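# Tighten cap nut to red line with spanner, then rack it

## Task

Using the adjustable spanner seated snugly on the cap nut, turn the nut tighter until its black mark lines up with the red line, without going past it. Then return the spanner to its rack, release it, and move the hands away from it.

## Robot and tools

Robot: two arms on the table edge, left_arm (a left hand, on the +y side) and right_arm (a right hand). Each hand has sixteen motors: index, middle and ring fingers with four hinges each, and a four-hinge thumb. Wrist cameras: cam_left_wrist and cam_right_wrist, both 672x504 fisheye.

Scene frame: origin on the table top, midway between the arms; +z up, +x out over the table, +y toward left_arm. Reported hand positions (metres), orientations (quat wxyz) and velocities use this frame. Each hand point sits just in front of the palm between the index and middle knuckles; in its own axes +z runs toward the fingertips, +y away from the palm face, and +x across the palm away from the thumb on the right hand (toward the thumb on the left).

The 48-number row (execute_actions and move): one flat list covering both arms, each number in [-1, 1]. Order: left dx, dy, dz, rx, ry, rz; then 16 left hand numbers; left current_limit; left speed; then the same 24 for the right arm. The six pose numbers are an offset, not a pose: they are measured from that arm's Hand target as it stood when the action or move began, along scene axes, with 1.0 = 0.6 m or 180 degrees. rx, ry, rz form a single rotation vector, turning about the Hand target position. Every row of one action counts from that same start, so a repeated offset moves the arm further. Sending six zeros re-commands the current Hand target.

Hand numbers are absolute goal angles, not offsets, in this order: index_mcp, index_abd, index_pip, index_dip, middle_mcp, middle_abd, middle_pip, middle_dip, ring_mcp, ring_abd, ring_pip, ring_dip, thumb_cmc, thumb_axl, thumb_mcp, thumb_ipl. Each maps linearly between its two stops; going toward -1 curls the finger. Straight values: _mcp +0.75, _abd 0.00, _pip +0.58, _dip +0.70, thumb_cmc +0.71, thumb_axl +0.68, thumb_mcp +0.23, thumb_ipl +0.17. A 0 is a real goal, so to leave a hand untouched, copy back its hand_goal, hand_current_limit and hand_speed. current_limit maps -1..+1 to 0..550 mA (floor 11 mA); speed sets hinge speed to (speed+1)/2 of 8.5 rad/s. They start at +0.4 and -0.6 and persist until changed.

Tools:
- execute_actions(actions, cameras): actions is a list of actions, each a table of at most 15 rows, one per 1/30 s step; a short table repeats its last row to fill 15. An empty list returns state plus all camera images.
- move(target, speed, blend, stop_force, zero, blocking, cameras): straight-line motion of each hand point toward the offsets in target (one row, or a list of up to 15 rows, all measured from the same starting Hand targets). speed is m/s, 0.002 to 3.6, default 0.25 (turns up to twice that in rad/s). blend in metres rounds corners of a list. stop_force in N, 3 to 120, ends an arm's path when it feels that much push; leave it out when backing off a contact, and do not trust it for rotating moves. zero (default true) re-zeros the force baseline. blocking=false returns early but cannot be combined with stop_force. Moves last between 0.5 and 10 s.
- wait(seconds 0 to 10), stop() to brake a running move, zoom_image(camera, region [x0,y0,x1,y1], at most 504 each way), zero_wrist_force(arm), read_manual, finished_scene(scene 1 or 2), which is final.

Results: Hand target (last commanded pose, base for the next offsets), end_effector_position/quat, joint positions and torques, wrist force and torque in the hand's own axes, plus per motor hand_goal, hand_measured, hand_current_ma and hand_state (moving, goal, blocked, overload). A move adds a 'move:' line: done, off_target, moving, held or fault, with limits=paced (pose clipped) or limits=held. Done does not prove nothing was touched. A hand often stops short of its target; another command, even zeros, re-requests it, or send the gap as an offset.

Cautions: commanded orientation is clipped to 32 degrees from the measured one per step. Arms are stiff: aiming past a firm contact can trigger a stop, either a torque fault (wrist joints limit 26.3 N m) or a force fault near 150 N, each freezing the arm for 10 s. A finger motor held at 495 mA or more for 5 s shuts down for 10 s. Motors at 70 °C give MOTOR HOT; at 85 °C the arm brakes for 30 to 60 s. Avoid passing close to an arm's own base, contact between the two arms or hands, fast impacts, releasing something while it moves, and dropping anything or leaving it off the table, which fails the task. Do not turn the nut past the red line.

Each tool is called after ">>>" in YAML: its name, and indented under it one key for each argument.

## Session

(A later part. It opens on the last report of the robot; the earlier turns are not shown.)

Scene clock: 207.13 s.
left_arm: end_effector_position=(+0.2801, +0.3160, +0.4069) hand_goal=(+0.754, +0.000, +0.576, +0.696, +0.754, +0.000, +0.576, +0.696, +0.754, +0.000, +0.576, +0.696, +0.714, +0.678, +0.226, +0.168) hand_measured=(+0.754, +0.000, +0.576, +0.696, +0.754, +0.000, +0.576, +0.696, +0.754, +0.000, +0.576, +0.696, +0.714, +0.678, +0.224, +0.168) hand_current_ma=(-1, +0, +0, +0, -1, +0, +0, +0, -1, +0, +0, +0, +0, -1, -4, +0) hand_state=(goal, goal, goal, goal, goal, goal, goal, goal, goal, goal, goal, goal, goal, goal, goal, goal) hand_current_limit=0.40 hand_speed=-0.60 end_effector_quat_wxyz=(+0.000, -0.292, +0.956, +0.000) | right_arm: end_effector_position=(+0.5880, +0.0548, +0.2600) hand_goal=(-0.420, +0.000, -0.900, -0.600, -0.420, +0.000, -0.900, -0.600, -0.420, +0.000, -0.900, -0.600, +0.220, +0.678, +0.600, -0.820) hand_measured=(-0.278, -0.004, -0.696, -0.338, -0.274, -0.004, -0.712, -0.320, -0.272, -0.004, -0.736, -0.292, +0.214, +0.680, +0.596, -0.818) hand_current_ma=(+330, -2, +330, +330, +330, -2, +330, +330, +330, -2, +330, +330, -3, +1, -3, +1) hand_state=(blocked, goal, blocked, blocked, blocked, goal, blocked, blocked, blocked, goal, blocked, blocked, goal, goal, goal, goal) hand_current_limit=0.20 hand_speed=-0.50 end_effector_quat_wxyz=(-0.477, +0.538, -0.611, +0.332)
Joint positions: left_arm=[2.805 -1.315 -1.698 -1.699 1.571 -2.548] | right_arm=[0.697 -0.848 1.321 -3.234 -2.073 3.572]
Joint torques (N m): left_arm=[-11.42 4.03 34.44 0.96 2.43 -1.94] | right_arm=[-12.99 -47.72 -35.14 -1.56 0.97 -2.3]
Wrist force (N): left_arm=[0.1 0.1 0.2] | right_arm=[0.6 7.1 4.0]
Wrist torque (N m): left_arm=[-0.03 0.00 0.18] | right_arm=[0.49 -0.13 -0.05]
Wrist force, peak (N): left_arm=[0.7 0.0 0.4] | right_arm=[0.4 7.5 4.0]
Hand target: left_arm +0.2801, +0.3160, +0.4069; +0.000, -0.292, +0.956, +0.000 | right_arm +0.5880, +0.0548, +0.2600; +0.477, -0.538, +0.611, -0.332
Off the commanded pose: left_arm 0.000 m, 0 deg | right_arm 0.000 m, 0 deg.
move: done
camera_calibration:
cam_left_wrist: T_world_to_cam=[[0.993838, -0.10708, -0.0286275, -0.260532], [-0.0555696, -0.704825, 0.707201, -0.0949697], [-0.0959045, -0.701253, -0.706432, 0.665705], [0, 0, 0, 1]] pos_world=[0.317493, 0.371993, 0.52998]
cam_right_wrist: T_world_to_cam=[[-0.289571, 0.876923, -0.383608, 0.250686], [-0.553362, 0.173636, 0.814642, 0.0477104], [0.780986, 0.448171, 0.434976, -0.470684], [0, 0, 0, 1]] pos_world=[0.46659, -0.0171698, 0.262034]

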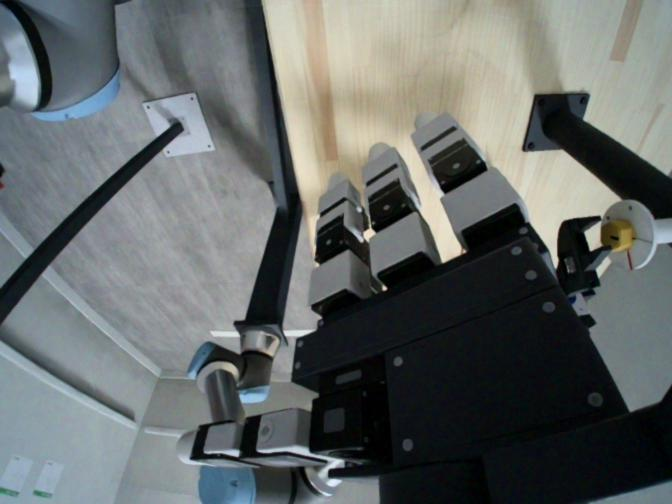

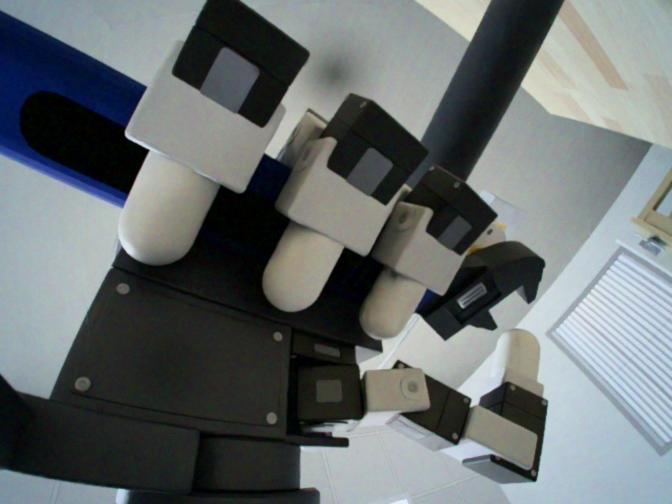

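>>> move:
  target:
    - [0,0,0,0,0,0,0.754,0,0.576,0.696,0.754,0,0.576,0.696,0.754,0,0.576,0.696,0.714,0.678,0.226,0.168,0.4,-0.6,0.0,-0.0037,-0.002,0,0,0,-0.42,0,-0.9,-0.6,-0.42,0,-0.9,-0.6,-0.42,0,-0.9,-0.6,0.22,0.678,0.6,-0.82,0.2,-0.5]
    - [0,0,0,0,0,0,0.754,0,0.576,0.696,0.754,0,0.576,0.696,0.754,0,0.576,0.696,0.714,0.678,0.226,0.168,0.4,-0.6,0.0367,-0.0037,-0.002,0,0,0,-0.42,0,-0.9,-0.6,-0.42,0,-0.9,-0.6,-0.42,0,-0.9,-0.6,0.22,0.678,0.6,-0.82,0.2,-0.5]
  speed: 0.02
  stop_force: 6
  cameras: ["all"]

>>> zoom_image:
  camera: "cam_left_wrist"
  region: [545, 205, 655, 288]

>>> zoom_image:
  camera: "cam_right_wrist"
  region: [445, 220, 555, 330]

Scene clock: 210.60 s.
left_arm: end_effector_position=(+0.2801, +0.3160, +0.4069) hand_goal=(+0.754, +0.000, +0.576, +0.696, +0.754, +0.000, +0.576, +0.696, +0.754, +0.000, +0.576, +0.696, +0.714, +0.678, +0.226, +0.168) hand_measured=(+0.754, +0.000, +0.576, +0.696, +0.754, +0.000, +0.576, +0.696, +0.754, +0.000, +0.576, +0.696, +0.714, +0.678, +0.224, +0.168) hand_current_ma=(-1, +0, +0, +0, -1, +0, +0, +0, -1, +0, +0, +0, +0, -1, -4, +0) hand_state=(goal, goal, goal, goal, goal, goal, goal, goal, goal, goal, goal, goal, goal, goal, goal, goal) hand_current_limit=0.40 hand_speed=-0.60 end_effector_quat_wxyz=(+0.000, -0.292, +0.956, +0.000) | right_arm: end_effector_position=(+0.6060, +0.0525, +0.2588) hand_goal=(-0.420, +0.000, -0.900, -0.600, -0.420, +0.000, -0.900, -0.600, -0.420, +0.000, -0.900, -0.600, +0.220, +0.678, +0.600, -0.820) hand_measured=(-0.288, -0.004, -0.696, -0.338, -0.280, -0.004, -0.712, -0.320, -0.272, -0.004, -0.736, -0.292, +0.214, +0.680, +0.596, -0.818) hand_current_ma=(+330, -2, +330, +330, +330, -2, +330, +330, +330, -2, +330, +330, -3, +1, -3, +1) hand_state=(blocked, goal, blocked, blocked, blocked, goal, blocked, blocked, blocked, goal, blocked, blocked, goal, goal, goal, goal) hand_current_limit=0.20 hand_speed=-0.50 end_effector_quat_wxyz=(-0.477, +0.539, -0.611, +0.332)
Joint positions: left_arm=[2.805 -1.315 -1.698 -1.699 1.571 -2.548] | right_arm=[0.678 -0.822 1.278 -3.221 -2.056 3.564]
Joint torques (N m): left_arm=[-11.57 3.45 35.04 0.85 2.31 -1.82] | right_arm=[11.13 -74.26 -17.33 -7.24 -1.25 2.94]
Wrist force (N): left_arm=[0.2 0.1 0.2] | right_arm=[0.7 9.5 1.2]
Wrist torque (N m): left_arm=[-0.04 -0.01 0.18] | right_arm=[0.65 -0.46 -0.32]
Wrist force, peak (N): left_arm=[0.3 -0.1 0.7] | right_arm=[3.0 10.2 -5.4]
Hand target: left_arm +0.2801, +0.3160, +0.4069; +0.000, -0.292, +0.956, +0.000 | right_arm +0.6060, +0.0525, +0.2588; +0.477, -0.539, +0.611, -0.332 (not the last commanded pose)
Off the commanded pose: left_arm 0.000 m, 0 deg | right_arm 0.004 m, 0 deg.
move: contact (right_arm); path passed 1 of 2 targets
camera_calibration:
cam_left_wrist: T_world_to_cam=[[0.993838, -0.10708, -0.0286275, -0.260532], [-0.0555696, -0.704825, 0.707201, -0.0949697], [-0.0959045, -0.701253, -0.706432, 0.665705], [0, 0, 0, 1]] pos_world=[0.317493, 0.371993, 0.52998]
cam_right_wrist: T_world_to_cam=[[-0.289625, 0.876879, -0.383668, 0.257496], [-0.553384, 0.173652, 0.814623, 0.0590635], [0.780951, 0.448251, 0.434957, -0.483165], [0, 0, 0, 1]] pos_world=[0.48459, -0.0194699, 0.260834]

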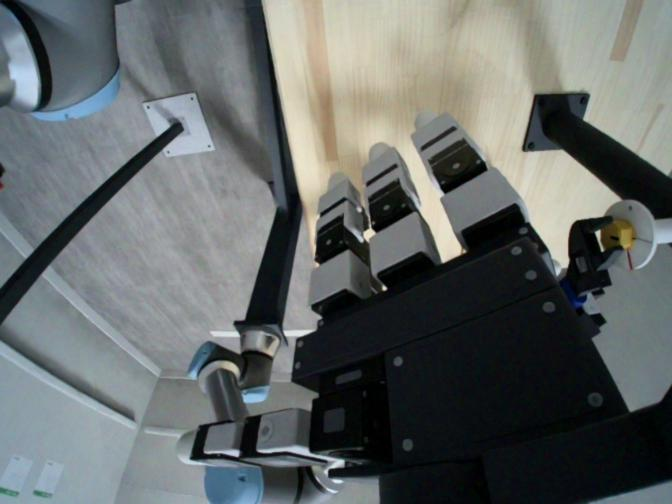

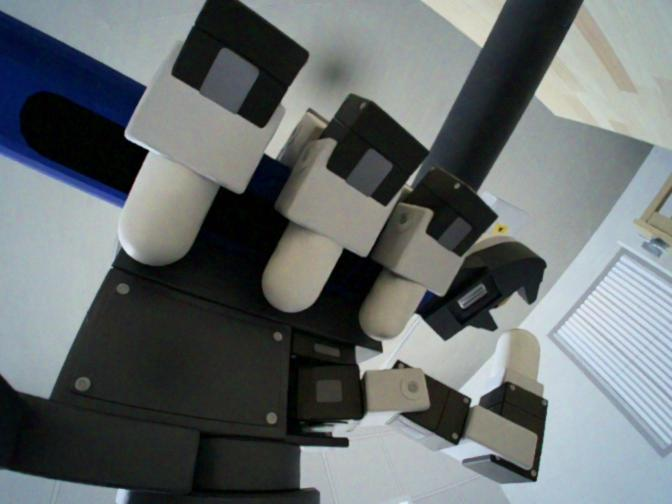

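Scaled by 4.582 from the camera's 672x504 image, which has a finer 960x720 frame.

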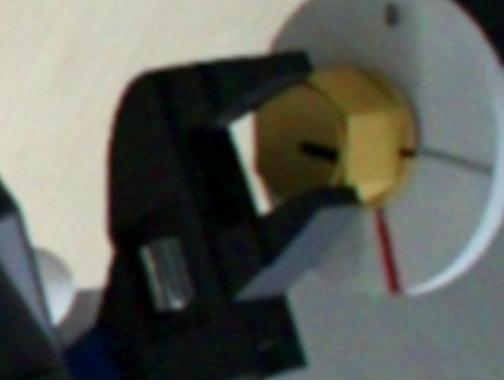

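Scaled by 4.582 from the camera's 672x504 image, which has a finer 960x720 frame.

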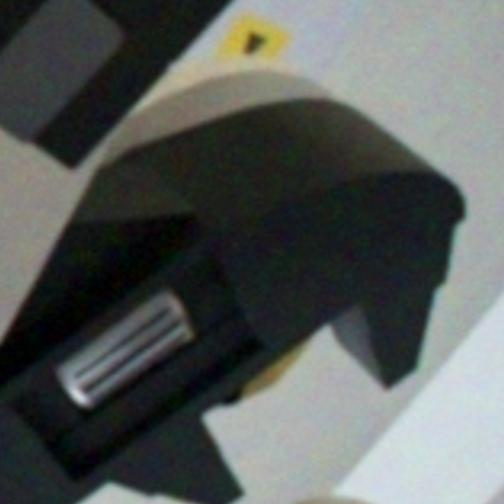

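>>> move:
  target: [0.133,0,0,0,0,0,0.754,0,0.576,0.696,0.754,0,0.576,0.696,0.754,0,0.576,0.696,0.714,0.678,0.226,0.168,0.4,-0.6,0,0,0,0,0,0,-0.42,0,-0.9,-0.6,-0.42,0,-0.9,-0.6,-0.42,0,-0.9,-0.6,0.22,0.678,0.6,-0.82,0.2,-0.5]
  speed: 0.1
  cameras: ["all"]

>>> zoom_image:
  camera: "cam_left_wrist"
  region: [510, 200, 620, 283]

Scene clock: 214.33 s.
left_arm: end_effector_position=(+0.3598, +0.3161, +0.4069) hand_goal=(+0.754, +0.000, +0.576, +0.696, +0.754, +0.000, +0.576, +0.696, +0.754, +0.000, +0.576, +0.696, +0.714, +0.678, +0.226, +0.168) hand_measured=(+0.754, +0.000, +0.576, +0.696, +0.754, +0.000, +0.576, +0.696, +0.754, +0.000, +0.576, +0.696, +0.714, +0.678, +0.224, +0.168) hand_current_ma=(-1, +0, +0, +0, -1, +0, +0, +0, -1, +0, +0, +0, +0, -1, -4, +0) hand_state=(goal, goal, goal, goal, goal, goal, goal, goal, goal, goal, goal, goal, goal, goal, goal, goal) hand_current_limit=0.40 hand_speed=-0.60 end_effector_quat_wxyz=(+0.000, -0.292, +0.956, +0.000) | right_arm: end_effector_position=(+0.6060, +0.0525, +0.2588) hand_goal=(-0.420, +0.000, -0.900, -0.600, -0.420, +0.000, -0.900, -0.600, -0.420, +0.000, -0.900, -0.600, +0.220, +0.678, +0.600, -0.820) hand_measured=(-0.288, -0.004, -0.696, -0.338, -0.280, -0.004, -0.712, -0.320, -0.272, -0.004, -0.736, -0.292, +0.214, +0.680, +0.596, -0.818) hand_current_ma=(+330, -2, +330, +330, +330, -2, +330, +330, +330, -2, +330, +330, -3, +1, -3, +1) hand_state=(blocked, goal, blocked, blocked, blocked, goal, blocked, blocked, blocked, goal, blocked, blocked, goal, goal, goal, goal) hand_current_limit=0.20 hand_speed=-0.50 end_effector_quat_wxyz=(-0.477, +0.539, -0.611, +0.332)
Joint positions: left_arm=[2.871 -1.47 -1.573 -1.669 1.571 -2.482] | right_arm=[0.678 -0.822 1.278 -3.221 -2.056 3.564]
Joint torques (N m): left_arm=[12.63 12.11 30.94 4.08 -0.18 2.21] | right_arm=[10.93 -74.16 -18.31 -7.18 -0.84 2.84]
Wrist force (N): left_arm=[-0.3 0.2 0.4] | right_arm=[0.9 9.5 1.3]
Wrist torque (N m): left_arm=[-0.02 0.04 -0.09] | right_arm=[0.64 -0.47 -0.32]
Wrist force, peak (N): left_arm=[-0.9 -0.5 0.2] | right_arm=[0.9 9.9 1.3]
Hand target: left_arm +0.3599, +0.3160, +0.4069; +0.000, -0.292, +0.956, +0.000 | right_arm +0.6060, +0.0525, +0.2588; +0.477, -0.539, +0.611, -0.332
Off the commanded pose: left_arm 0.000 m, 0 deg | right_arm 0.000 m, 0 deg.
move: done
camera_calibration:
cam_left_wrist: T_world_to_cam=[[0.993838, -0.107079, -0.0286412, -0.339723], [-0.0555661, -0.704876, 0.707151, -0.0904259], [-0.0959094, -0.701202, -0.706482, 0.673428], [0, 0, 0, 1]] pos_world=[0.397193, 0.372092, 0.529979]
cam_right_wrist: T_world_to_cam=[[-0.289673, 0.876894, -0.383597, 0.257501], [-0.553359, 0.173575, 0.814657, 0.0590411], [0.780951, 0.44825, 0.434957, -0.483165], [0, 0, 0, 1]] pos_world=[0.48459, -0.01947, 0.260834]

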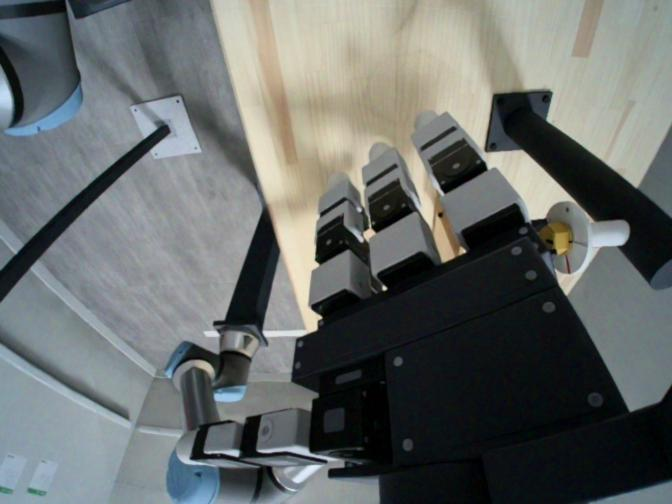

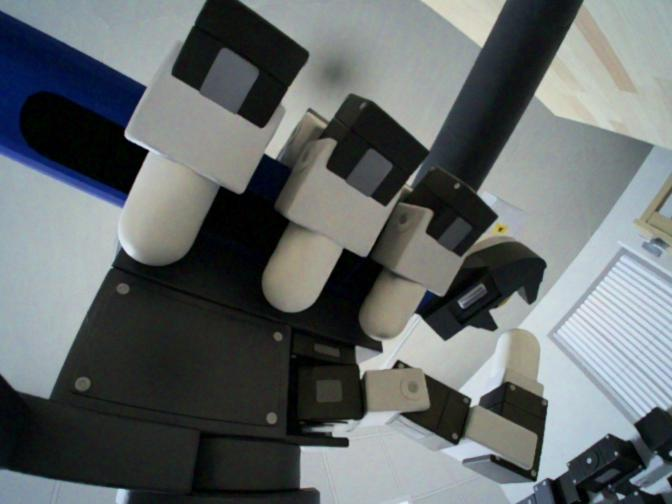

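Scaled by 4.582 from the camera's 672x504 image, which has a finer 960x720 frame.

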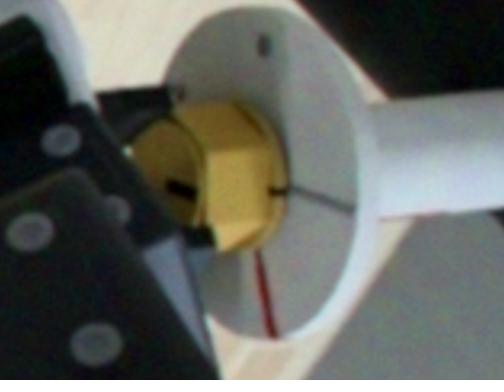

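>>> move:
  target: [-0.08,0,0,0,0,0,0.754,0,0.576,0.696,0.754,0,0.576,0.696,0.754,0,0.576,0.696,0.714,0.678,0.226,0.168,0.4,-0.6,-0.0133,-0.0055,-0.003,0,0,0,-0.42,0,-0.9,-0.6,-0.42,0,-0.9,-0.6,-0.42,0,-0.9,-0.6,0.22,0.678,0.6,-0.82,0.2,-0.5]
  speed: 0.08
  cameras: ["all"]

>>> zoom_image:
  camera: "cam_left_wrist"
  region: [525, 200, 635, 283]

>>> zoom_image:
  camera: "cam_right_wrist"
  region: [475, 265, 545, 335]

Scene clock: 221.60 s.
left_arm: end_effector_position=(+0.3120, +0.3160, +0.4069) hand_goal=(+0.754, +0.000, +0.576, +0.696, +0.754, +0.000, +0.576, +0.696, +0.754, +0.000, +0.576, +0.696, +0.714, +0.678, +0.226, +0.168) hand_measured=(+0.754, +0.000, +0.576, +0.696, +0.754, +0.000, +0.576, +0.696, +0.754, +0.000, +0.576, +0.696, +0.714, +0.678, +0.224, +0.168) hand_current_ma=(-1, +0, +0, +0, -1, +0, +0, +0, -1, +0, +0, +0, +0, -1, -4, +0) hand_state=(goal, goal, goal, goal, goal, goal, goal, goal, goal, goal, goal, goal, goal, goal, goal, goal) hand_current_limit=0.40 hand_speed=-0.60 end_effector_quat_wxyz=(+0.000, -0.292, +0.956, +0.000) | right_arm: end_effector_position=(+0.5980, +0.0492, +0.2570) hand_goal=(-0.420, +0.000, -0.900, -0.600, -0.420, +0.000, -0.900, -0.600, -0.420, +0.000, -0.900, -0.600, +0.220, +0.678, +0.600, -0.820) hand_measured=(-0.288, -0.004, -0.696, -0.338, -0.280, -0.004, -0.712, -0.320, -0.272, -0.004, -0.736, -0.292, +0.214, +0.680, +0.596, -0.818) hand_current_ma=(+330, -2, +330, +330, +330, -2, +330, +330, +330, -2, +330, +330, -3, +1, -3, +1) hand_state=(blocked, goal, blocked, blocked, blocked, goal, blocked, blocked, blocked, goal, blocked, blocked, goal, goal, goal, goal) hand_current_limit=0.20 hand_speed=-0.50 end_effector_quat_wxyz=(-0.477, +0.539, -0.611, +0.332)
Joint positions: left_arm=[2.834 -1.376 -1.652 -1.684 1.571 -2.519] | right_arm=[0.681 -0.838 1.312 -3.238 -2.058 3.565]
Joint torques (N m): left_arm=[-11.97 27.09 12.33 0.82 -1.61 -2.07] | right_arm=[12.74 -72.89 -15.9 -6.79 -1.97 2.65]
Wrist force (N): left_arm=[0.0 0.1 0.6] | right_arm=[0.2 6.8 4.3]
Wrist torque (N m): left_arm=[-0.07 0.00 0.14] | right_arm=[0.43 -0.09 -0.24]
Wrist force, peak (N): left_arm=[0.5 0.3 0.7] | right_arm=[0.9 10.0 1.4]
Hand target: left_arm +0.3119, +0.3160, +0.4069; +0.000, -0.292, +0.956, +0.000 | right_arm +0.5980, +0.0492, +0.2570; +0.477, -0.539, +0.611, -0.332
Off the commanded pose: left_arm 0.000 m, 0 deg | right_arm 0.000 m, 0 deg.
move: done
camera_calibration:
cam_left_wrist: T_world_to_cam=[[0.993844, -0.10701, -0.0286957, -0.292228], [-0.0554721, -0.704834, 0.7072, -0.0932272], [-0.0959031, -0.701255, -0.706431, 0.668763], [0, 0, 0, 1]] pos_world=[0.349394, 0.371993, 0.52998]
cam_right_wrist: T_world_to_cam=[[-0.289673, 0.876894, -0.383597, 0.257387], [-0.553359, 0.173575, 0.814657, 0.0566534], [0.780951, 0.44825, 0.434957, -0.474655], [0, 0, 0, 1]] pos_world=[0.47659, -0.02277, 0.259034]

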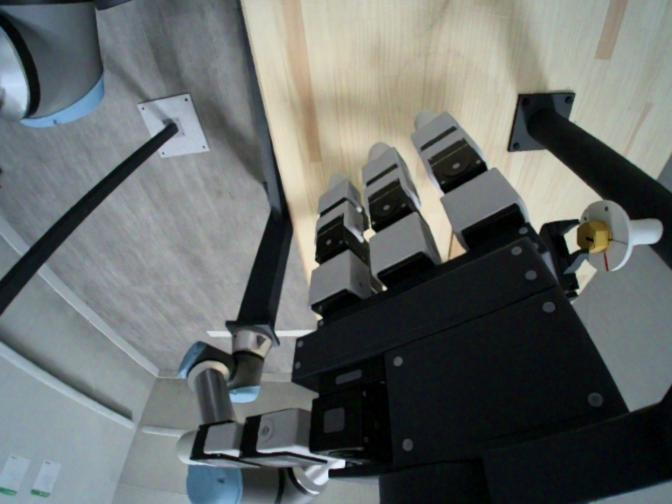

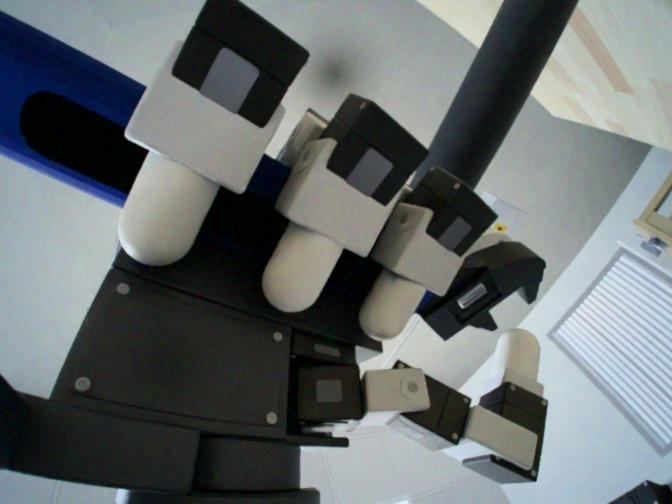

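Scaled by 4.582 from the camera's 672x504 image, which has a finer 960x720 frame.

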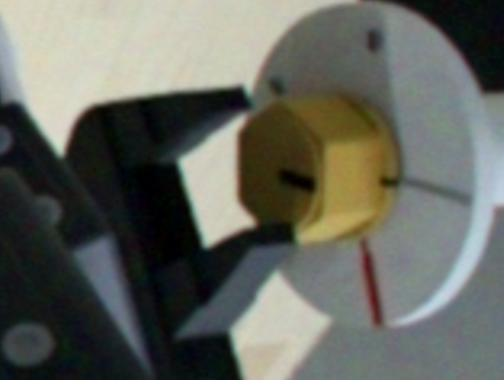

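Scaled by 7.200 from the camera's 672x504 image, which has a finer 960x720 frame.

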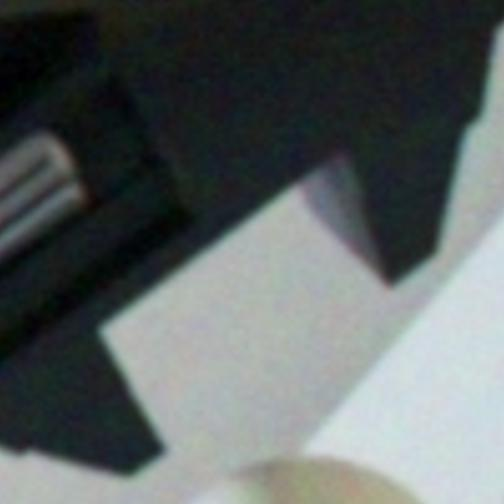

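>>> move:
  target: [0,0,0,0,0,0,0.754,0,0.576,0.696,0.754,0,0.576,0.696,0.754,0,0.576,0.696,0.714,0.678,0.226,0.168,0.4,-0.6,0.025,0,0,0,0,0,-0.42,0,-0.9,-0.6,-0.42,0,-0.9,-0.6,-0.42,0,-0.9,-0.6,0.22,0.678,0.6,-0.82,0.2,-0.5]
  speed: 0.015
  stop_force: 5
  cameras: ["all"]

>>> zoom_image:
  camera: "cam_left_wrist"
  region: [525, 200, 635, 283]

>>> zoom_image:
  camera: "cam_right_wrist"
  region: [475, 265, 545, 335]

Scene clock: 223.90 s.
left_arm: end_effector_position=(+0.3119, +0.3160, +0.4069) hand_goal=(+0.754, +0.000, +0.576, +0.696, +0.754, +0.000, +0.576, +0.696, +0.754, +0.000, +0.576, +0.696, +0.714, +0.678, +0.226, +0.168) hand_measured=(+0.754, +0.000, +0.576, +0.696, +0.754, +0.000, +0.576, +0.696, +0.754, +0.000, +0.576, +0.696, +0.714, +0.678, +0.224, +0.168) hand_current_ma=(-1, +0, +0, +0, -1, +0, +0, +0, -1, +0, +0, +0, +0, -1, -4, +0) hand_state=(goal, goal, goal, goal, goal, goal, goal, goal, goal, goal, goal, goal, goal, goal, goal, goal) hand_current_limit=0.40 hand_speed=-0.60 end_effector_quat_wxyz=(+0.000, -0.292, +0.956, +0.000) | right_arm: end_effector_position=(+0.6074, +0.0492, +0.2570) hand_goal=(-0.420, +0.000, -0.900, -0.600, -0.420, +0.000, -0.900, -0.600, -0.420, +0.000, -0.900, -0.600, +0.220, +0.678, +0.600, -0.820) hand_measured=(-0.288, -0.004, -0.696, -0.338, -0.280, -0.004, -0.712, -0.320, -0.272, -0.004, -0.736, -0.292, +0.214, +0.680, +0.596, -0.818) hand_current_ma=(+330, -2, +330, +330, +330, -2, +330, +330, +330, -2, +330, +330, -3, +1, -3, +1) hand_state=(blocked, goal, blocked, blocked, blocked, goal, blocked, blocked, blocked, goal, blocked, blocked, goal, goal, goal, goal) hand_current_limit=0.20 hand_speed=-0.50 end_effector_quat_wxyz=(-0.477, +0.539, -0.611, +0.332)
Joint positions: left_arm=[2.834 -1.376 -1.652 -1.684 1.571 -2.519] | right_arm=[0.673 -0.823 1.285 -3.228 -2.051 3.562]
Joint torques (N m): left_arm=[-11.86 24.29 14.18 1.02 2.32 -1.9] | right_arm=[10.16 -73.62 -17.23 -6.96 -1.94 2.95]
Wrist force (N): left_arm=[0.0 0.0 0.7] | right_arm=[1.5 9.3 -0.6]
Wrist torque (N m): left_arm=[-0.08 0.01 0.13] | right_arm=[0.67 -0.72 -0.29]
Wrist force, peak (N): left_arm=[0.5 -0.2 0.7] | right_arm=[2.7 10.3 -5.6]
Hand target: left_arm +0.3119, +0.3160, +0.4069; +0.000, -0.292, +0.956, +0.000 | right_arm +0.6074, +0.0492, +0.2570; +0.477, -0.539, +0.611, -0.332 (not the last commanded pose)
Off the commanded pose: left_arm 0.000 m, 0 deg | right_arm 0.006 m, 0 deg.
move: contact (right_arm)
camera_calibration:
cam_left_wrist: T_world_to_cam=[[0.993838, -0.10708, -0.0286275, -0.292136], [-0.0555696, -0.704825, 0.707201, -0.0932026], [-0.0959045, -0.701253, -0.706432, 0.668754], [0, 0, 0, 1]] pos_world=[0.349293, 0.371993, 0.52998]
cam_right_wrist: T_world_to_cam=[[-0.289643, 0.876911, -0.383581, 0.260091], [-0.553423, 0.173539, 0.814621, 0.0618948], [0.780916, 0.448231, 0.435038, -0.482001], [0, 0, 0, 1]] pos_world=[0.48599, -0.02277, 0.259034]

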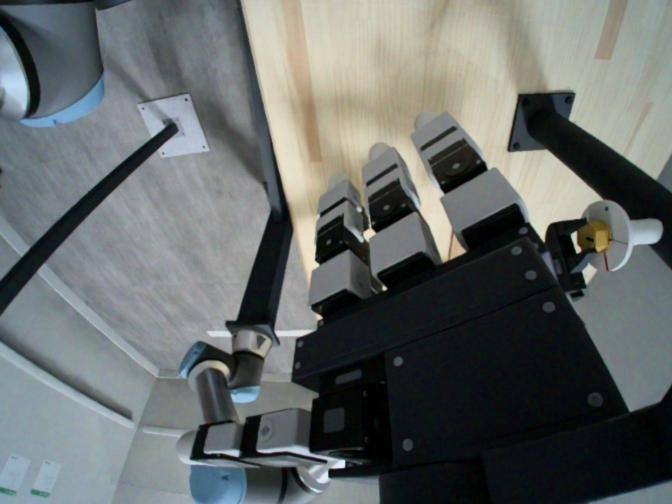

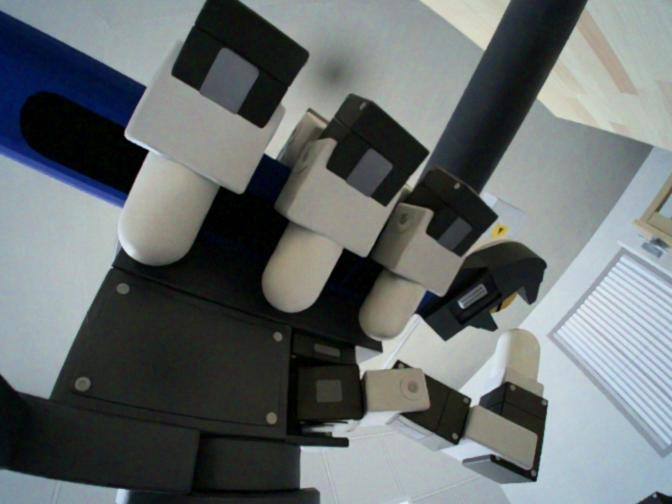

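Scaled by 4.582 from the camera's 672x504 image, which has a finer 960x720 frame.

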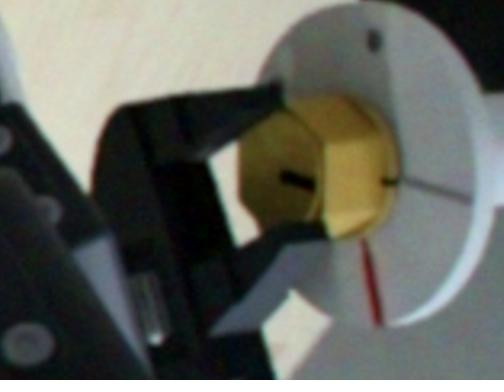

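Scaled by 7.200 from the camera's 672x504 image, which has a finer 960x720 frame.

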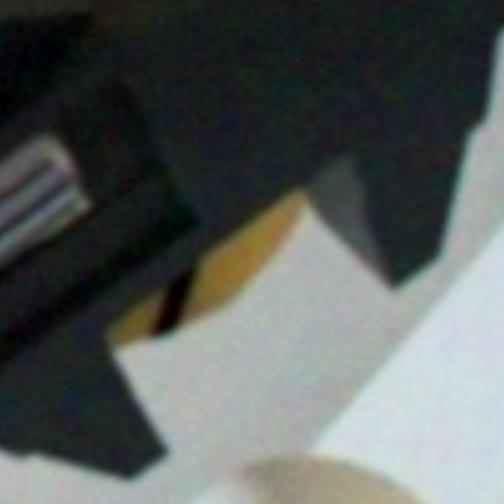

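>>> zoom_image:
  camera: "cam_right_wrist"
  region: [484, 278, 534, 316]

>>> zoom_image:
  camera: "cam_left_wrist"
  region: [565, 215, 615, 253]

Scaled by 10.080 from the camera's 672x504 image, which has a finer 960x720 frame.

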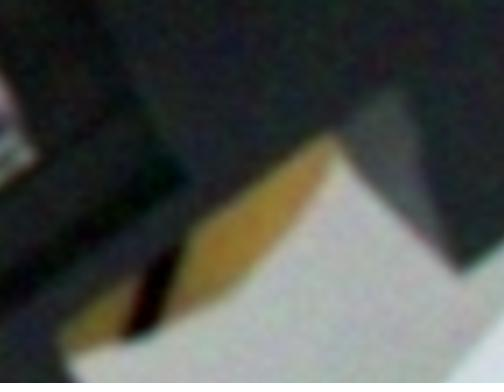

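Scaled by 10.080 from the camera's 672x504 image, which has a finer 960x720 frame.

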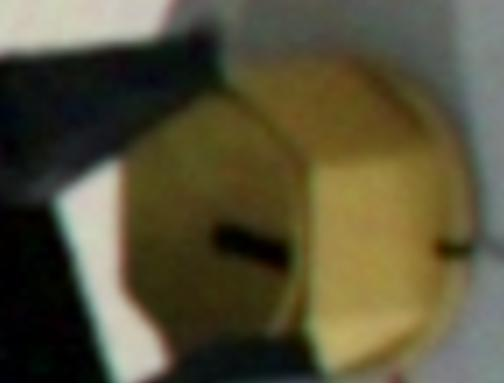

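>>> move:
  target:
    - [0,0,0,0,0,0,0.754,0,0.576,0.696,0.754,0,0.576,0.696,0.754,0,0.576,0.696,0.714,0.678,0.226,0.168,0.4,-0.6,-0.0133,0.0014,-0.0027,0,0,0,-0.42,0,-0.9,-0.6,-0.42,0,-0.9,-0.6,-0.42,0,-0.9,-0.6,0.4,0.678,0.35,-0.57,0.2,-0.5]
    - [0,0,0,0,0,0,0.754,0,0.576,0.696,0.754,0,0.576,0.696,0.754,0,0.576,0.696,0.714,0.678,0.226,0.168,0.4,-0.6,-0.0133,0.0014,-0.0027,0,0,0,-0.42,0,-0.9,-0.6,-0.42,0,-0.9,-0.6,-0.42,0,-0.9,-0.6,0.4,0.678,0.17,-0.57,0.2,-0.7]
    - [0,0,0,0,0,0,0.754,0,0.576,0.696,0.754,0,0.576,0.696,0.754,0,0.576,0.696,0.714,0.678,0.226,0.168,0.4,-0.6,-0.0133,0.0014,-0.0027,0,0,0,-0.42,0,-0.9,-0.6,-0.42,0,-0.9,-0.6,-0.42,0,-0.9,-0.6,0.22,0.678,0.19,-0.84,0.2,-0.8]
    - [0,0,0,0,0,0,0.754,0,0.576,0.696,0.754,0,0.576,0.696,0.754,0,0.576,0.696,0.714,0.678,0.226,0.168,0.4,-0.6,-0.0133,0.0014,-0.0027,0,0,0,-0.42,0,-0.9,-0.6,-0.42,0,-0.9,-0.6,-0.42,0,-0.9,-0.6,0.22,0.678,0.42,-0.82,0.2,-0.5]
    - [0,0,0,0,0,0,0.754,0,0.576,0.696,0.754,0,0.576,0.696,0.754,0,0.576,0.696,0.714,0.678,0.226,0.168,0.4,-0.6,-0.0133,0.0014,-0.0027,0,0,0,-0.42,0,-0.9,-0.6,-0.42,0,-0.9,-0.6,-0.42,0,-0.9,-0.6,0.4,0.678,0.35,-0.57,0.2,-0.5]
    - [0,0,0,0,0,0,0.754,0,0.576,0.696,0.754,0,0.576,0.696,0.754,0,0.576,0.696,0.714,0.678,0.226,0.168,0.4,-0.6,-0.0133,0.0014,-0.0027,0,0,0,-0.42,0,-0.9,-0.6,-0.42,0,-0.9,-0.6,-0.42,0,-0.9,-0.6,0.4,0.678,0.17,-0.57,0.2,-0.7]
    - [0,0,0,0,0,0,0.754,0,0.576,0.696,0.754,0,0.576,0.696,0.754,0,0.576,0.696,0.714,0.678,0.226,0.168,0.4,-0.6,-0.0133,0.0014,-0.0027,0,0,0,-0.42,0,-0.9,-0.6,-0.42,0,-0.9,-0.6,-0.42,0,-0.9,-0.6,0.22,0.678,0.19,-0.84,0.2,-0.8]
    - [0,0,0,0,0,0,0.754,0,0.576,0.696,0.754,0,0.576,0.696,0.754,0,0.576,0.696,0.714,0.678,0.226,0.168,0.4,-0.6,-0.0133,0.0014,-0.0027,0,0,0,-0.42,0,-0.9,-0.6,-0.42,0,-0.9,-0.6,-0.42,0,-0.9,-0.6,0.22,0.678,0.42,-0.82,0.2,-0.5]
    - [0,0,0,0,0,0,0.754,0,0.576,0.696,0.754,0,0.576,0.696,0.754,0,0.576,0.696,0.714,0.678,0.226,0.168,0.4,-0.6,-0.0133,0.0014,-0.0027,0,0,0,-0.42,0,-0.9,-0.6,-0.42,0,-0.9,-0.6,-0.42,0,-0.9,-0.6,0.4,0.678,0.35,-0.57,0.2,-0.5]
    - [0,0,0,0,0,0,0.754,0,0.576,0.696,0.754,0,0.576,0.696,0.754,0,0.576,0.696,0.714,0.678,0.226,0.168,0.4,-0.6,-0.0133,0.0014,-0.0027,0,0,0,-0.42,0,-0.9,-0.6,-0.42,0,-0.9,-0.6,-0.42,0,-0.9,-0.6,0.4,0.678,0.17,-0.57,0.2,-0.7]
    - [0,0,0,0,0,0,0.754,0,0.576,0.696,0.754,0,0.576,0.696,0.754,0,0.576,0.696,0.714,0.678,0.226,0.168,0.4,-0.6,-0.0133,0.0014,-0.0027,0,0,0,-0.42,0,-0.9,-0.6,-0.42,0,-0.9,-0.6,-0.42,0,-0.9,-0.6,0.22,0.678,0.19,-0.84,0.2,-0.8]
    - [0,0,0,0,0,0,0.754,0,0.576,0.696,0.754,0,0.576,0.696,0.754,0,0.576,0.696,0.714,0.678,0.226,0.168,0.4,-0.6,-0.0133,0.0014,-0.0027,0,0,0,-0.42,0,-0.9,-0.6,-0.42,0,-0.9,-0.6,-0.42,0,-0.9,-0.6,0.22,0.678,0.6,-0.82,0.2,-0.5]

>>> move:
  target: [0,0,0,0,0,0,0.754,0,0.576,0.696,0.754,0,0.576,0.696,0.754,0,0.576,0.696,0.714,0.678,0.226,0.168,0.4,-0.6,0.022,0,0,0,0,0,-0.42,0,-0.9,-0.6,-0.42,0,-0.9,-0.6,-0.42,0,-0.9,-0.6,0.22,0.678,0.6,-0.82,0.2,-0.5]
  speed: 0.015
  stop_force: 4
  cameras: ["all"]

>>> zoom_image:
  camera: "cam_left_wrist"
  region: [545, 200, 635, 268]

>>> zoom_image:
  camera: "cam_right_wrist"
  region: [475, 265, 545, 335]

Scene clock: 240.10 s.
left_arm: end_effector_position=(+0.3119, +0.3160, +0.4069) hand_goal=(+0.754, +0.000, +0.576, +0.696, +0.754, +0.000, +0.576, +0.696, +0.754, +0.000, +0.576, +0.696, +0.714, +0.678, +0.226, +0.168) hand_measured=(+0.754, +0.000, +0.576, +0.696, +0.754, +0.000, +0.576, +0.696, +0.754, +0.000, +0.576, +0.696, +0.714, +0.678, +0.224, +0.168) hand_current_ma=(-1, +0, +0, +0, -1, +0, +0, +0, -1, +0, +0, +0, +0, -1, -4, +0) hand_state=(goal, goal, goal, goal, goal, goal, goal, goal, goal, goal, goal, goal, goal, goal, goal, goal) hand_current_limit=0.40 hand_speed=-0.60 end_effector_quat_wxyz=(+0.000, -0.292, +0.956, +0.000) | right_arm: end_effector_position=(+0.5994, +0.0501, +0.2554) hand_goal=(-0.420, +0.000, -0.900, -0.600, -0.420, +0.000, -0.900, -0.600, -0.420, +0.000, -0.900, -0.600, +0.220, +0.678, +0.600, -0.820) hand_measured=(-0.288, -0.004, -0.696, -0.338, -0.282, -0.004, -0.712, -0.322, -0.278, -0.004, -0.736, -0.292, +0.214, +0.680, +0.596, -0.818) hand_current_ma=(+330, -2, +330, +330, +330, -2, +330, +330, +330, -2, +330, +330, -3, +1, -3, +1) hand_state=(blocked, goal, blocked, blocked, blocked, goal, blocked, blocked, blocked, goal, blocked, blocked, goal, goal, goal, goal) hand_current_limit=0.20 hand_speed=-0.50 end_effector_quat_wxyz=(-0.477, +0.539, -0.611, +0.332)
Joint positions: left_arm=[2.834 -1.376 -1.652 -1.684 1.571 -2.519] | right_arm=[0.681 -0.832 1.307 -3.239 -2.058 3.565]
Joint torques (N m): left_arm=[-11.38 24.83 13.97 1.35 2.38 -1.78] | right_arm=[3.69 -64.81 -24.45 -4.3 -0.3 0.66]
Wrist force (N): left_arm=[0.1 0.2 0.7] | right_arm=[0.5 7.0 4.1]
Wrist torque (N m): left_arm=[-0.05 0.00 0.14] | right_arm=[0.47 -0.12 -0.21]
Wrist force, peak (N): left_arm=[0.3 0.5 0.9] | right_arm=[1.8 9.9 -0.6]
Hand target: left_arm +0.3119, +0.3160, +0.4069; +0.000, -0.292, +0.956, +0.000 | right_arm +0.5994, +0.0501, +0.2554; +0.477, -0.539, +0.611, -0.332
Off the commanded pose: left_arm 0.000 m, 0 deg | right_arm 0.000 m, 0 deg.
move: done

Scene clock: 241.93 s.
left_arm: end_effector_position=(+0.3119, +0.3160, +0.4069) hand_goal=(+0.754, +0.000, +0.576, +0.696, +0.754, +0.000, +0.576, +0.696, +0.754, +0.000, +0.576, +0.696, +0.714, +0.678, +0.226, +0.168) hand_measured=(+0.754, +0.000, +0.576, +0.696, +0.754, +0.000, +0.576, +0.696, +0.754, +0.000, +0.576, +0.696, +0.714, +0.678, +0.224, +0.168) hand_current_ma=(-1, +0, +0, +0, -1, +0, +0, +0, -1, +0, +0, +0, +0, -1, -4, +0) hand_state=(goal, goal, goal, goal, goal, goal, goal, goal, goal, goal, goal, goal, goal, goal, goal, goal) hand_current_limit=0.40 hand_speed=-0.60 end_effector_quat_wxyz=(+0.000, -0.292, +0.956, +0.000) | right_arm: end_effector_position=(+0.6080, +0.0501, +0.2554) hand_goal=(-0.420, +0.000, -0.900, -0.600, -0.420, +0.000, -0.900, -0.600, -0.420, +0.000, -0.900, -0.600, +0.220, +0.678, +0.600, -0.820) hand_measured=(-0.292, -0.004, -0.696, -0.338, -0.286, -0.004, -0.712, -0.322, -0.280, -0.004, -0.738, -0.294, +0.214, +0.680, +0.596, -0.818) hand_current_ma=(+330, -2, +330, +330, +330, -2, +330, +330, +330, -2, +330, +330, -3, +1, -2, +1) hand_state=(blocked, goal, blocked, blocked, blocked, goal, blocked, blocked, blocked, goal, blocked, blocked, goal, goal, goal, goal) hand_current_limit=0.20 hand_speed=-0.50 end_effector_quat_wxyz=(-0.477, +0.539, -0.611, +0.332)
Joint positions: left_arm=[2.834 -1.376 -1.652 -1.684 1.571 -2.519] | right_arm=[0.674 -0.819 1.283 -3.229 -2.051 3.562]
Joint torques (N m): left_arm=[-11.61 25.24 14.75 1.55 2.27 -1.74] | right_arm=[10.91 -74.17 -17.39 -6.14 0.04 2.77]
Wrist force (N): left_arm=[0.5 0.0 0.5] | right_arm=[0.7 8.7 3.1]
Wrist torque (N m): left_arm=[-0.07 -0.05 0.17] | right_arm=[0.55 -0.26 -0.26]
Wrist force, peak (N): left_arm=[0.3 -0.3 0.7] | right_arm=[2.2 10.3 -3.1]
Hand target: left_arm +0.3119, +0.3160, +0.4069; +0.000, -0.292, +0.956, +0.000 | right_arm +0.6080, +0.0501, +0.2554; +0.477, -0.539, +0.611, -0.332 (not the last commanded pose)
Off the commanded pose: left_arm 0.000 m, 0 deg | right_arm 0.005 m, 0 deg.
move: contact (right_arm)
camera_calibration:
cam_left_wrist: T_world_to_cam=[[0.993838, -0.10708, -0.0286275, -0.292136], [-0.0555696, -0.704825, 0.707201, -0.0932026], [-0.0959045, -0.701253, -0.706432, 0.668754], [0, 0, 0, 1]] pos_world=[0.349293, 0.371993, 0.52998]
cam_right_wrist: T_world_to_cam=[[-0.289643, 0.876911, -0.383581, 0.258911], [-0.553423, 0.173539, 0.814621, 0.0634729], [0.780916, 0.448231, 0.435038, -0.482088], [0, 0, 0, 1]] pos_world=[0.48659, -0.02197, 0.257334]

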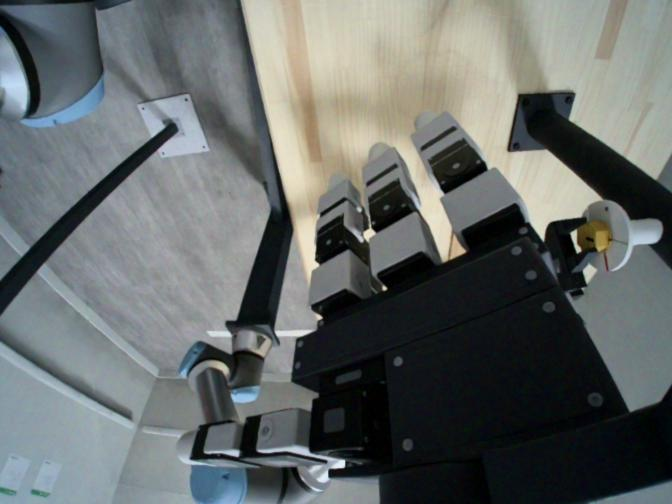

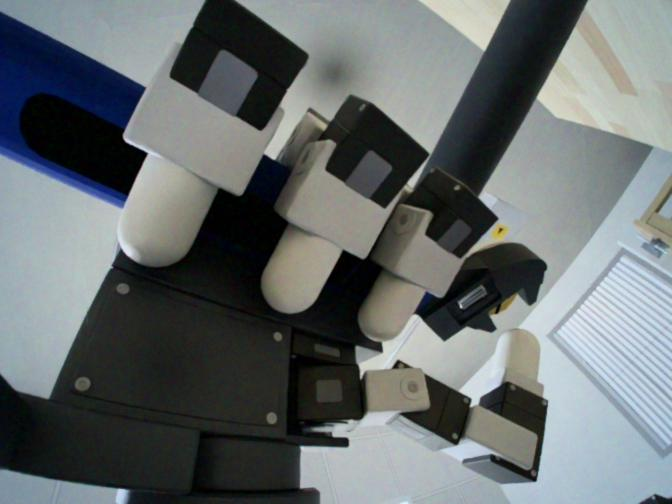

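Scaled by 5.600 from the camera's 672x504 image, which has a finer 960x720 frame.

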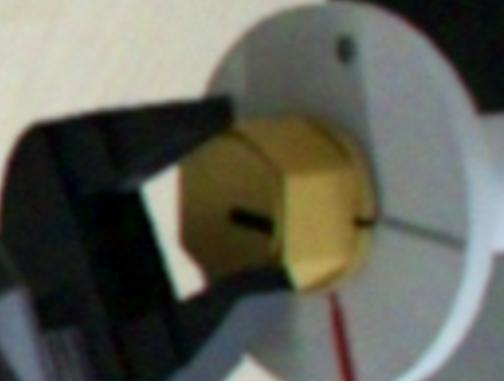

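Scaled by 7.200 from the camera's 672x504 image, which has a finer 960x720 frame.

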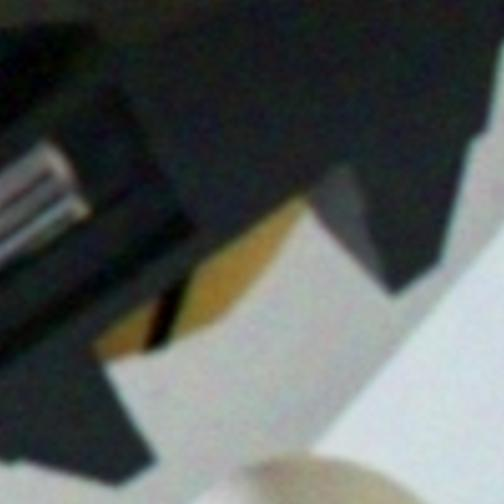

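>>> move:
  target: [0,0,0,0,0,0,0.754,0,0.576,0.696,0.754,0,0.576,0.696,0.754,0,0.576,0.696,0.714,0.678,0.226,0.168,0.4,-0.6,-0.006,0.001,-0.0018,0,0,0,-0.42,0,-0.9,-0.6,-0.42,0,-0.9,-0.6,-0.42,0,-0.9,-0.6,0.22,0.678,0.6,-0.82,0.2,-0.5]

>>> move:
  target: [0,0,0,0,0,0,0.754,0,0.576,0.696,0.754,0,0.576,0.696,0.754,0,0.576,0.696,0.714,0.678,0.226,0.168,0.4,-0.6,0.016,0,0,0,0,0,-0.42,0,-0.9,-0.6,-0.42,0,-0.9,-0.6,-0.42,0,-0.9,-0.6,0.22,0.678,0.6,-0.82,0.2,-0.5]
  speed: 0.015
  stop_force: 4
  cameras: ["all"]

>>> zoom_image:
  camera: "cam_left_wrist"
  region: [545, 200, 635, 268]

>>> zoom_image:
  camera: "cam_right_wrist"
  region: [475, 265, 545, 335]

Scene clock: 243.83 s.
left_arm: end_effector_position=(+0.3119, +0.3160, +0.4069) hand_goal=(+0.754, +0.000, +0.576, +0.696, +0.754, +0.000, +0.576, +0.696, +0.754, +0.000, +0.576, +0.696, +0.714, +0.678, +0.226, +0.168) hand_measured=(+0.754, +0.000, +0.576, +0.696, +0.754, +0.000, +0.576, +0.696, +0.754, +0.000, +0.576, +0.696, +0.714, +0.678, +0.224, +0.168) hand_current_ma=(-1, +0, +0, +0, -1, +0, +0, +0, -1, +0, +0, +0, +0, -1, -4, +0) hand_state=(goal, goal, goal, goal, goal, goal, goal, goal, goal, goal, goal, goal, goal, goal, goal, goal) hand_current_limit=0.40 hand_speed=-0.60 end_effector_quat_wxyz=(+0.000, -0.292, +0.956, +0.000) | right_arm: end_effector_position=(+0.6045, +0.0506, +0.2543) hand_goal=(-0.420, +0.000, -0.900, -0.600, -0.420, +0.000, -0.900, -0.600, -0.420, +0.000, -0.900, -0.600, +0.220, +0.678, +0.600, -0.820) hand_measured=(-0.292, -0.004, -0.696, -0.338, -0.286, -0.004, -0.712, -0.322, -0.280, -0.004, -0.738, -0.294, +0.214, +0.680, +0.596, -0.818) hand_current_ma=(+330, -2, +330, +330, +330, -2, +330, +330, +330, -2, +330, +330, -3, +1, -2, +1) hand_state=(blocked, goal, blocked, blocked, blocked, goal, blocked, blocked, blocked, goal, blocked, blocked, goal, goal, goal, goal) hand_current_limit=0.20 hand_speed=-0.50 end_effector_quat_wxyz=(-0.477, +0.539, -0.611, +0.332)
Joint positions: left_arm=[2.834 -1.376 -1.652 -1.684 1.571 -2.519] | right_arm=[0.677 -0.823 1.292 -3.234 -2.055 3.564]
Joint torques (N m): left_arm=[-11.27 24.85 13.87 1.41 2.25 -1.95] | right_arm=[12.4 -73.53 -16.28 -6.75 -1.85 2.52]
Wrist force (N): left_arm=[0.2 -0.2 0.5] | right_arm=[0.7 7.0 4.0]
Wrist torque (N m): left_arm=[-0.09 -0.01 0.15] | right_arm=[0.50 -0.14 -0.18]
Wrist force, peak (N): left_arm=[0.0 -0.5 0.8] | right_arm=[1.1 9.3 3.0]
Hand target: left_arm +0.3119, +0.3160, +0.4069; +0.000, -0.292, +0.956, +0.000 | right_arm +0.6044, +0.0507, +0.2543; +0.477, -0.539, +0.611, -0.332
Off the commanded pose: left_arm 0.000 m, 0 deg | right_arm 0.000 m, 0 deg.
move: done

Scene clock: 245.27 s.
left_arm: end_effector_position=(+0.3119, +0.3160, +0.4069) hand_goal=(+0.754, +0.000, +0.576, +0.696, +0.754, +0.000, +0.576, +0.696, +0.754, +0.000, +0.576, +0.696, +0.714, +0.678, +0.226, +0.168) hand_measured=(+0.754, +0.000, +0.576, +0.696, +0.754, +0.000, +0.576, +0.696, +0.754, +0.000, +0.576, +0.696, +0.714, +0.678, +0.224, +0.168) hand_current_ma=(-1, +0, +0, +0, -1, +0, +0, +0, -1, +0, +0, +0, +0, -1, -4, +0) hand_state=(goal, goal, goal, goal, goal, goal, goal, goal, goal, goal, goal, goal, goal, goal, goal, goal) hand_current_limit=0.40 hand_speed=-0.60 end_effector_quat_wxyz=(+0.000, -0.292, +0.956, +0.000) | right_arm: end_effector_position=(+0.6070, +0.0508, +0.2544) hand_goal=(-0.420, +0.000, -0.900, -0.600, -0.420, +0.000, -0.900, -0.600, -0.420, +0.000, -0.900, -0.600, +0.220, +0.678, +0.600, -0.820) hand_measured=(-0.294, -0.004, -0.696, -0.338, -0.288, -0.004, -0.714, -0.322, -0.282, -0.004, -0.738, -0.294, +0.214, +0.680, +0.596, -0.818) hand_current_ma=(+330, -2, +330, +330, +330, -2, +330, +330, +330, -2, +330, +330, -4, +1, -2, +1) hand_state=(blocked, goal, blocked, blocked, blocked, goal, blocked, blocked, blocked, goal, blocked, blocked, goal, goal, goal, goal) hand_current_limit=0.20 hand_speed=-0.50 end_effector_quat_wxyz=(-0.477, +0.538, -0.611, +0.332)
Joint positions: left_arm=[2.834 -1.376 -1.652 -1.684 1.571 -2.519] | right_arm=[0.675 -0.819 1.285 -3.232 -2.053 3.563]
Joint torques (N m): left_arm=[-12.13 24.8 14.26 1.39 2.31 -1.8] | right_arm=[10.77 -72.34 -17.09 -4.97 0.36 2.08]
Wrist force (N): left_arm=[0.3 -0.3 0.6] | right_arm=[0.6 7.5 3.2]
Wrist torque (N m): left_arm=[-0.12 -0.03 0.17] | right_arm=[0.56 -0.22 -0.14]
Wrist force, peak (N): left_arm=[0.3 -0.1 0.9] | right_arm=[3.1 9.2 -4.6]
Hand target: left_arm +0.3119, +0.3160, +0.4069; +0.000, -0.292, +0.956, +0.000 | right_arm +0.6069, +0.0508, +0.2544; +0.477, -0.539, +0.611, -0.332 (not the last commanded pose)
Off the commanded pose: left_arm 0.000 m, 0 deg | right_arm 0.007 m, 0 deg.
move: contact (right_arm)
camera_calibration:
cam_left_wrist: T_world_to_cam=[[0.993838, -0.10708, -0.0286275, -0.292136], [-0.0555696, -0.704825, 0.707201, -0.0932026], [-0.0959045, -0.701253, -0.706432, 0.668754], [0, 0, 0, 1]] pos_world=[0.349293, 0.371993, 0.52998]
cam_right_wrist: T_world_to_cam=[[-0.289685, 0.876958, -0.38344, 0.25761], [-0.553551, 0.173313, 0.814582, 0.0636809], [0.78081, 0.448226, 0.435235, -0.481185], [0, 0, 0, 1]] pos_world=[0.48559, -0.0212704, 0.256333]

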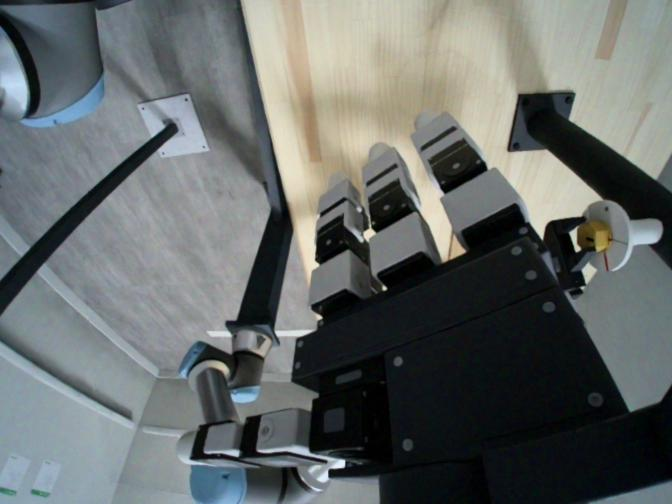

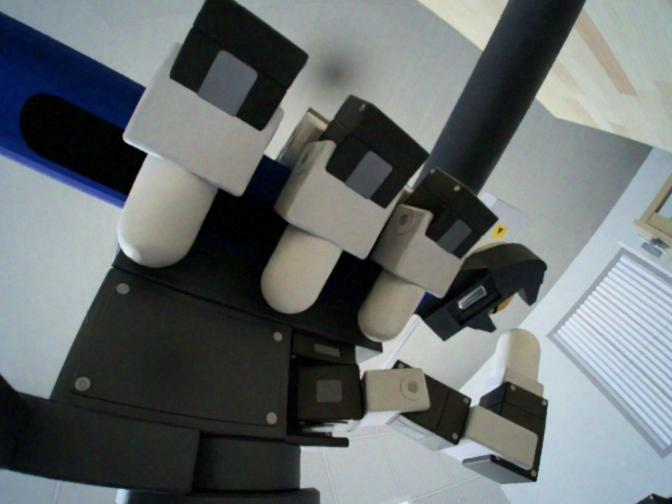

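Scaled by 5.600 from the camera's 672x504 image, which has a finer 960x720 frame.

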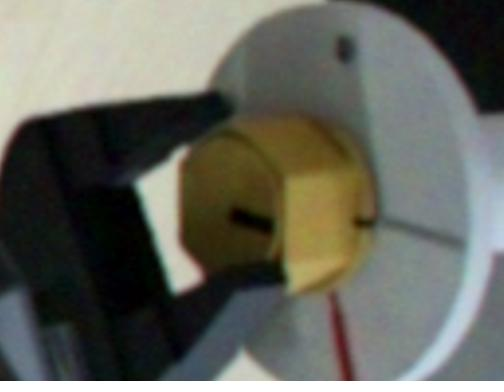

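Scaled by 7.200 from the camera's 672x504 image, which has a finer 960x720 frame.

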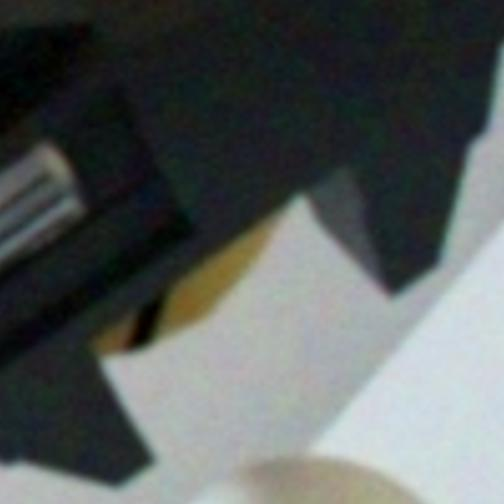

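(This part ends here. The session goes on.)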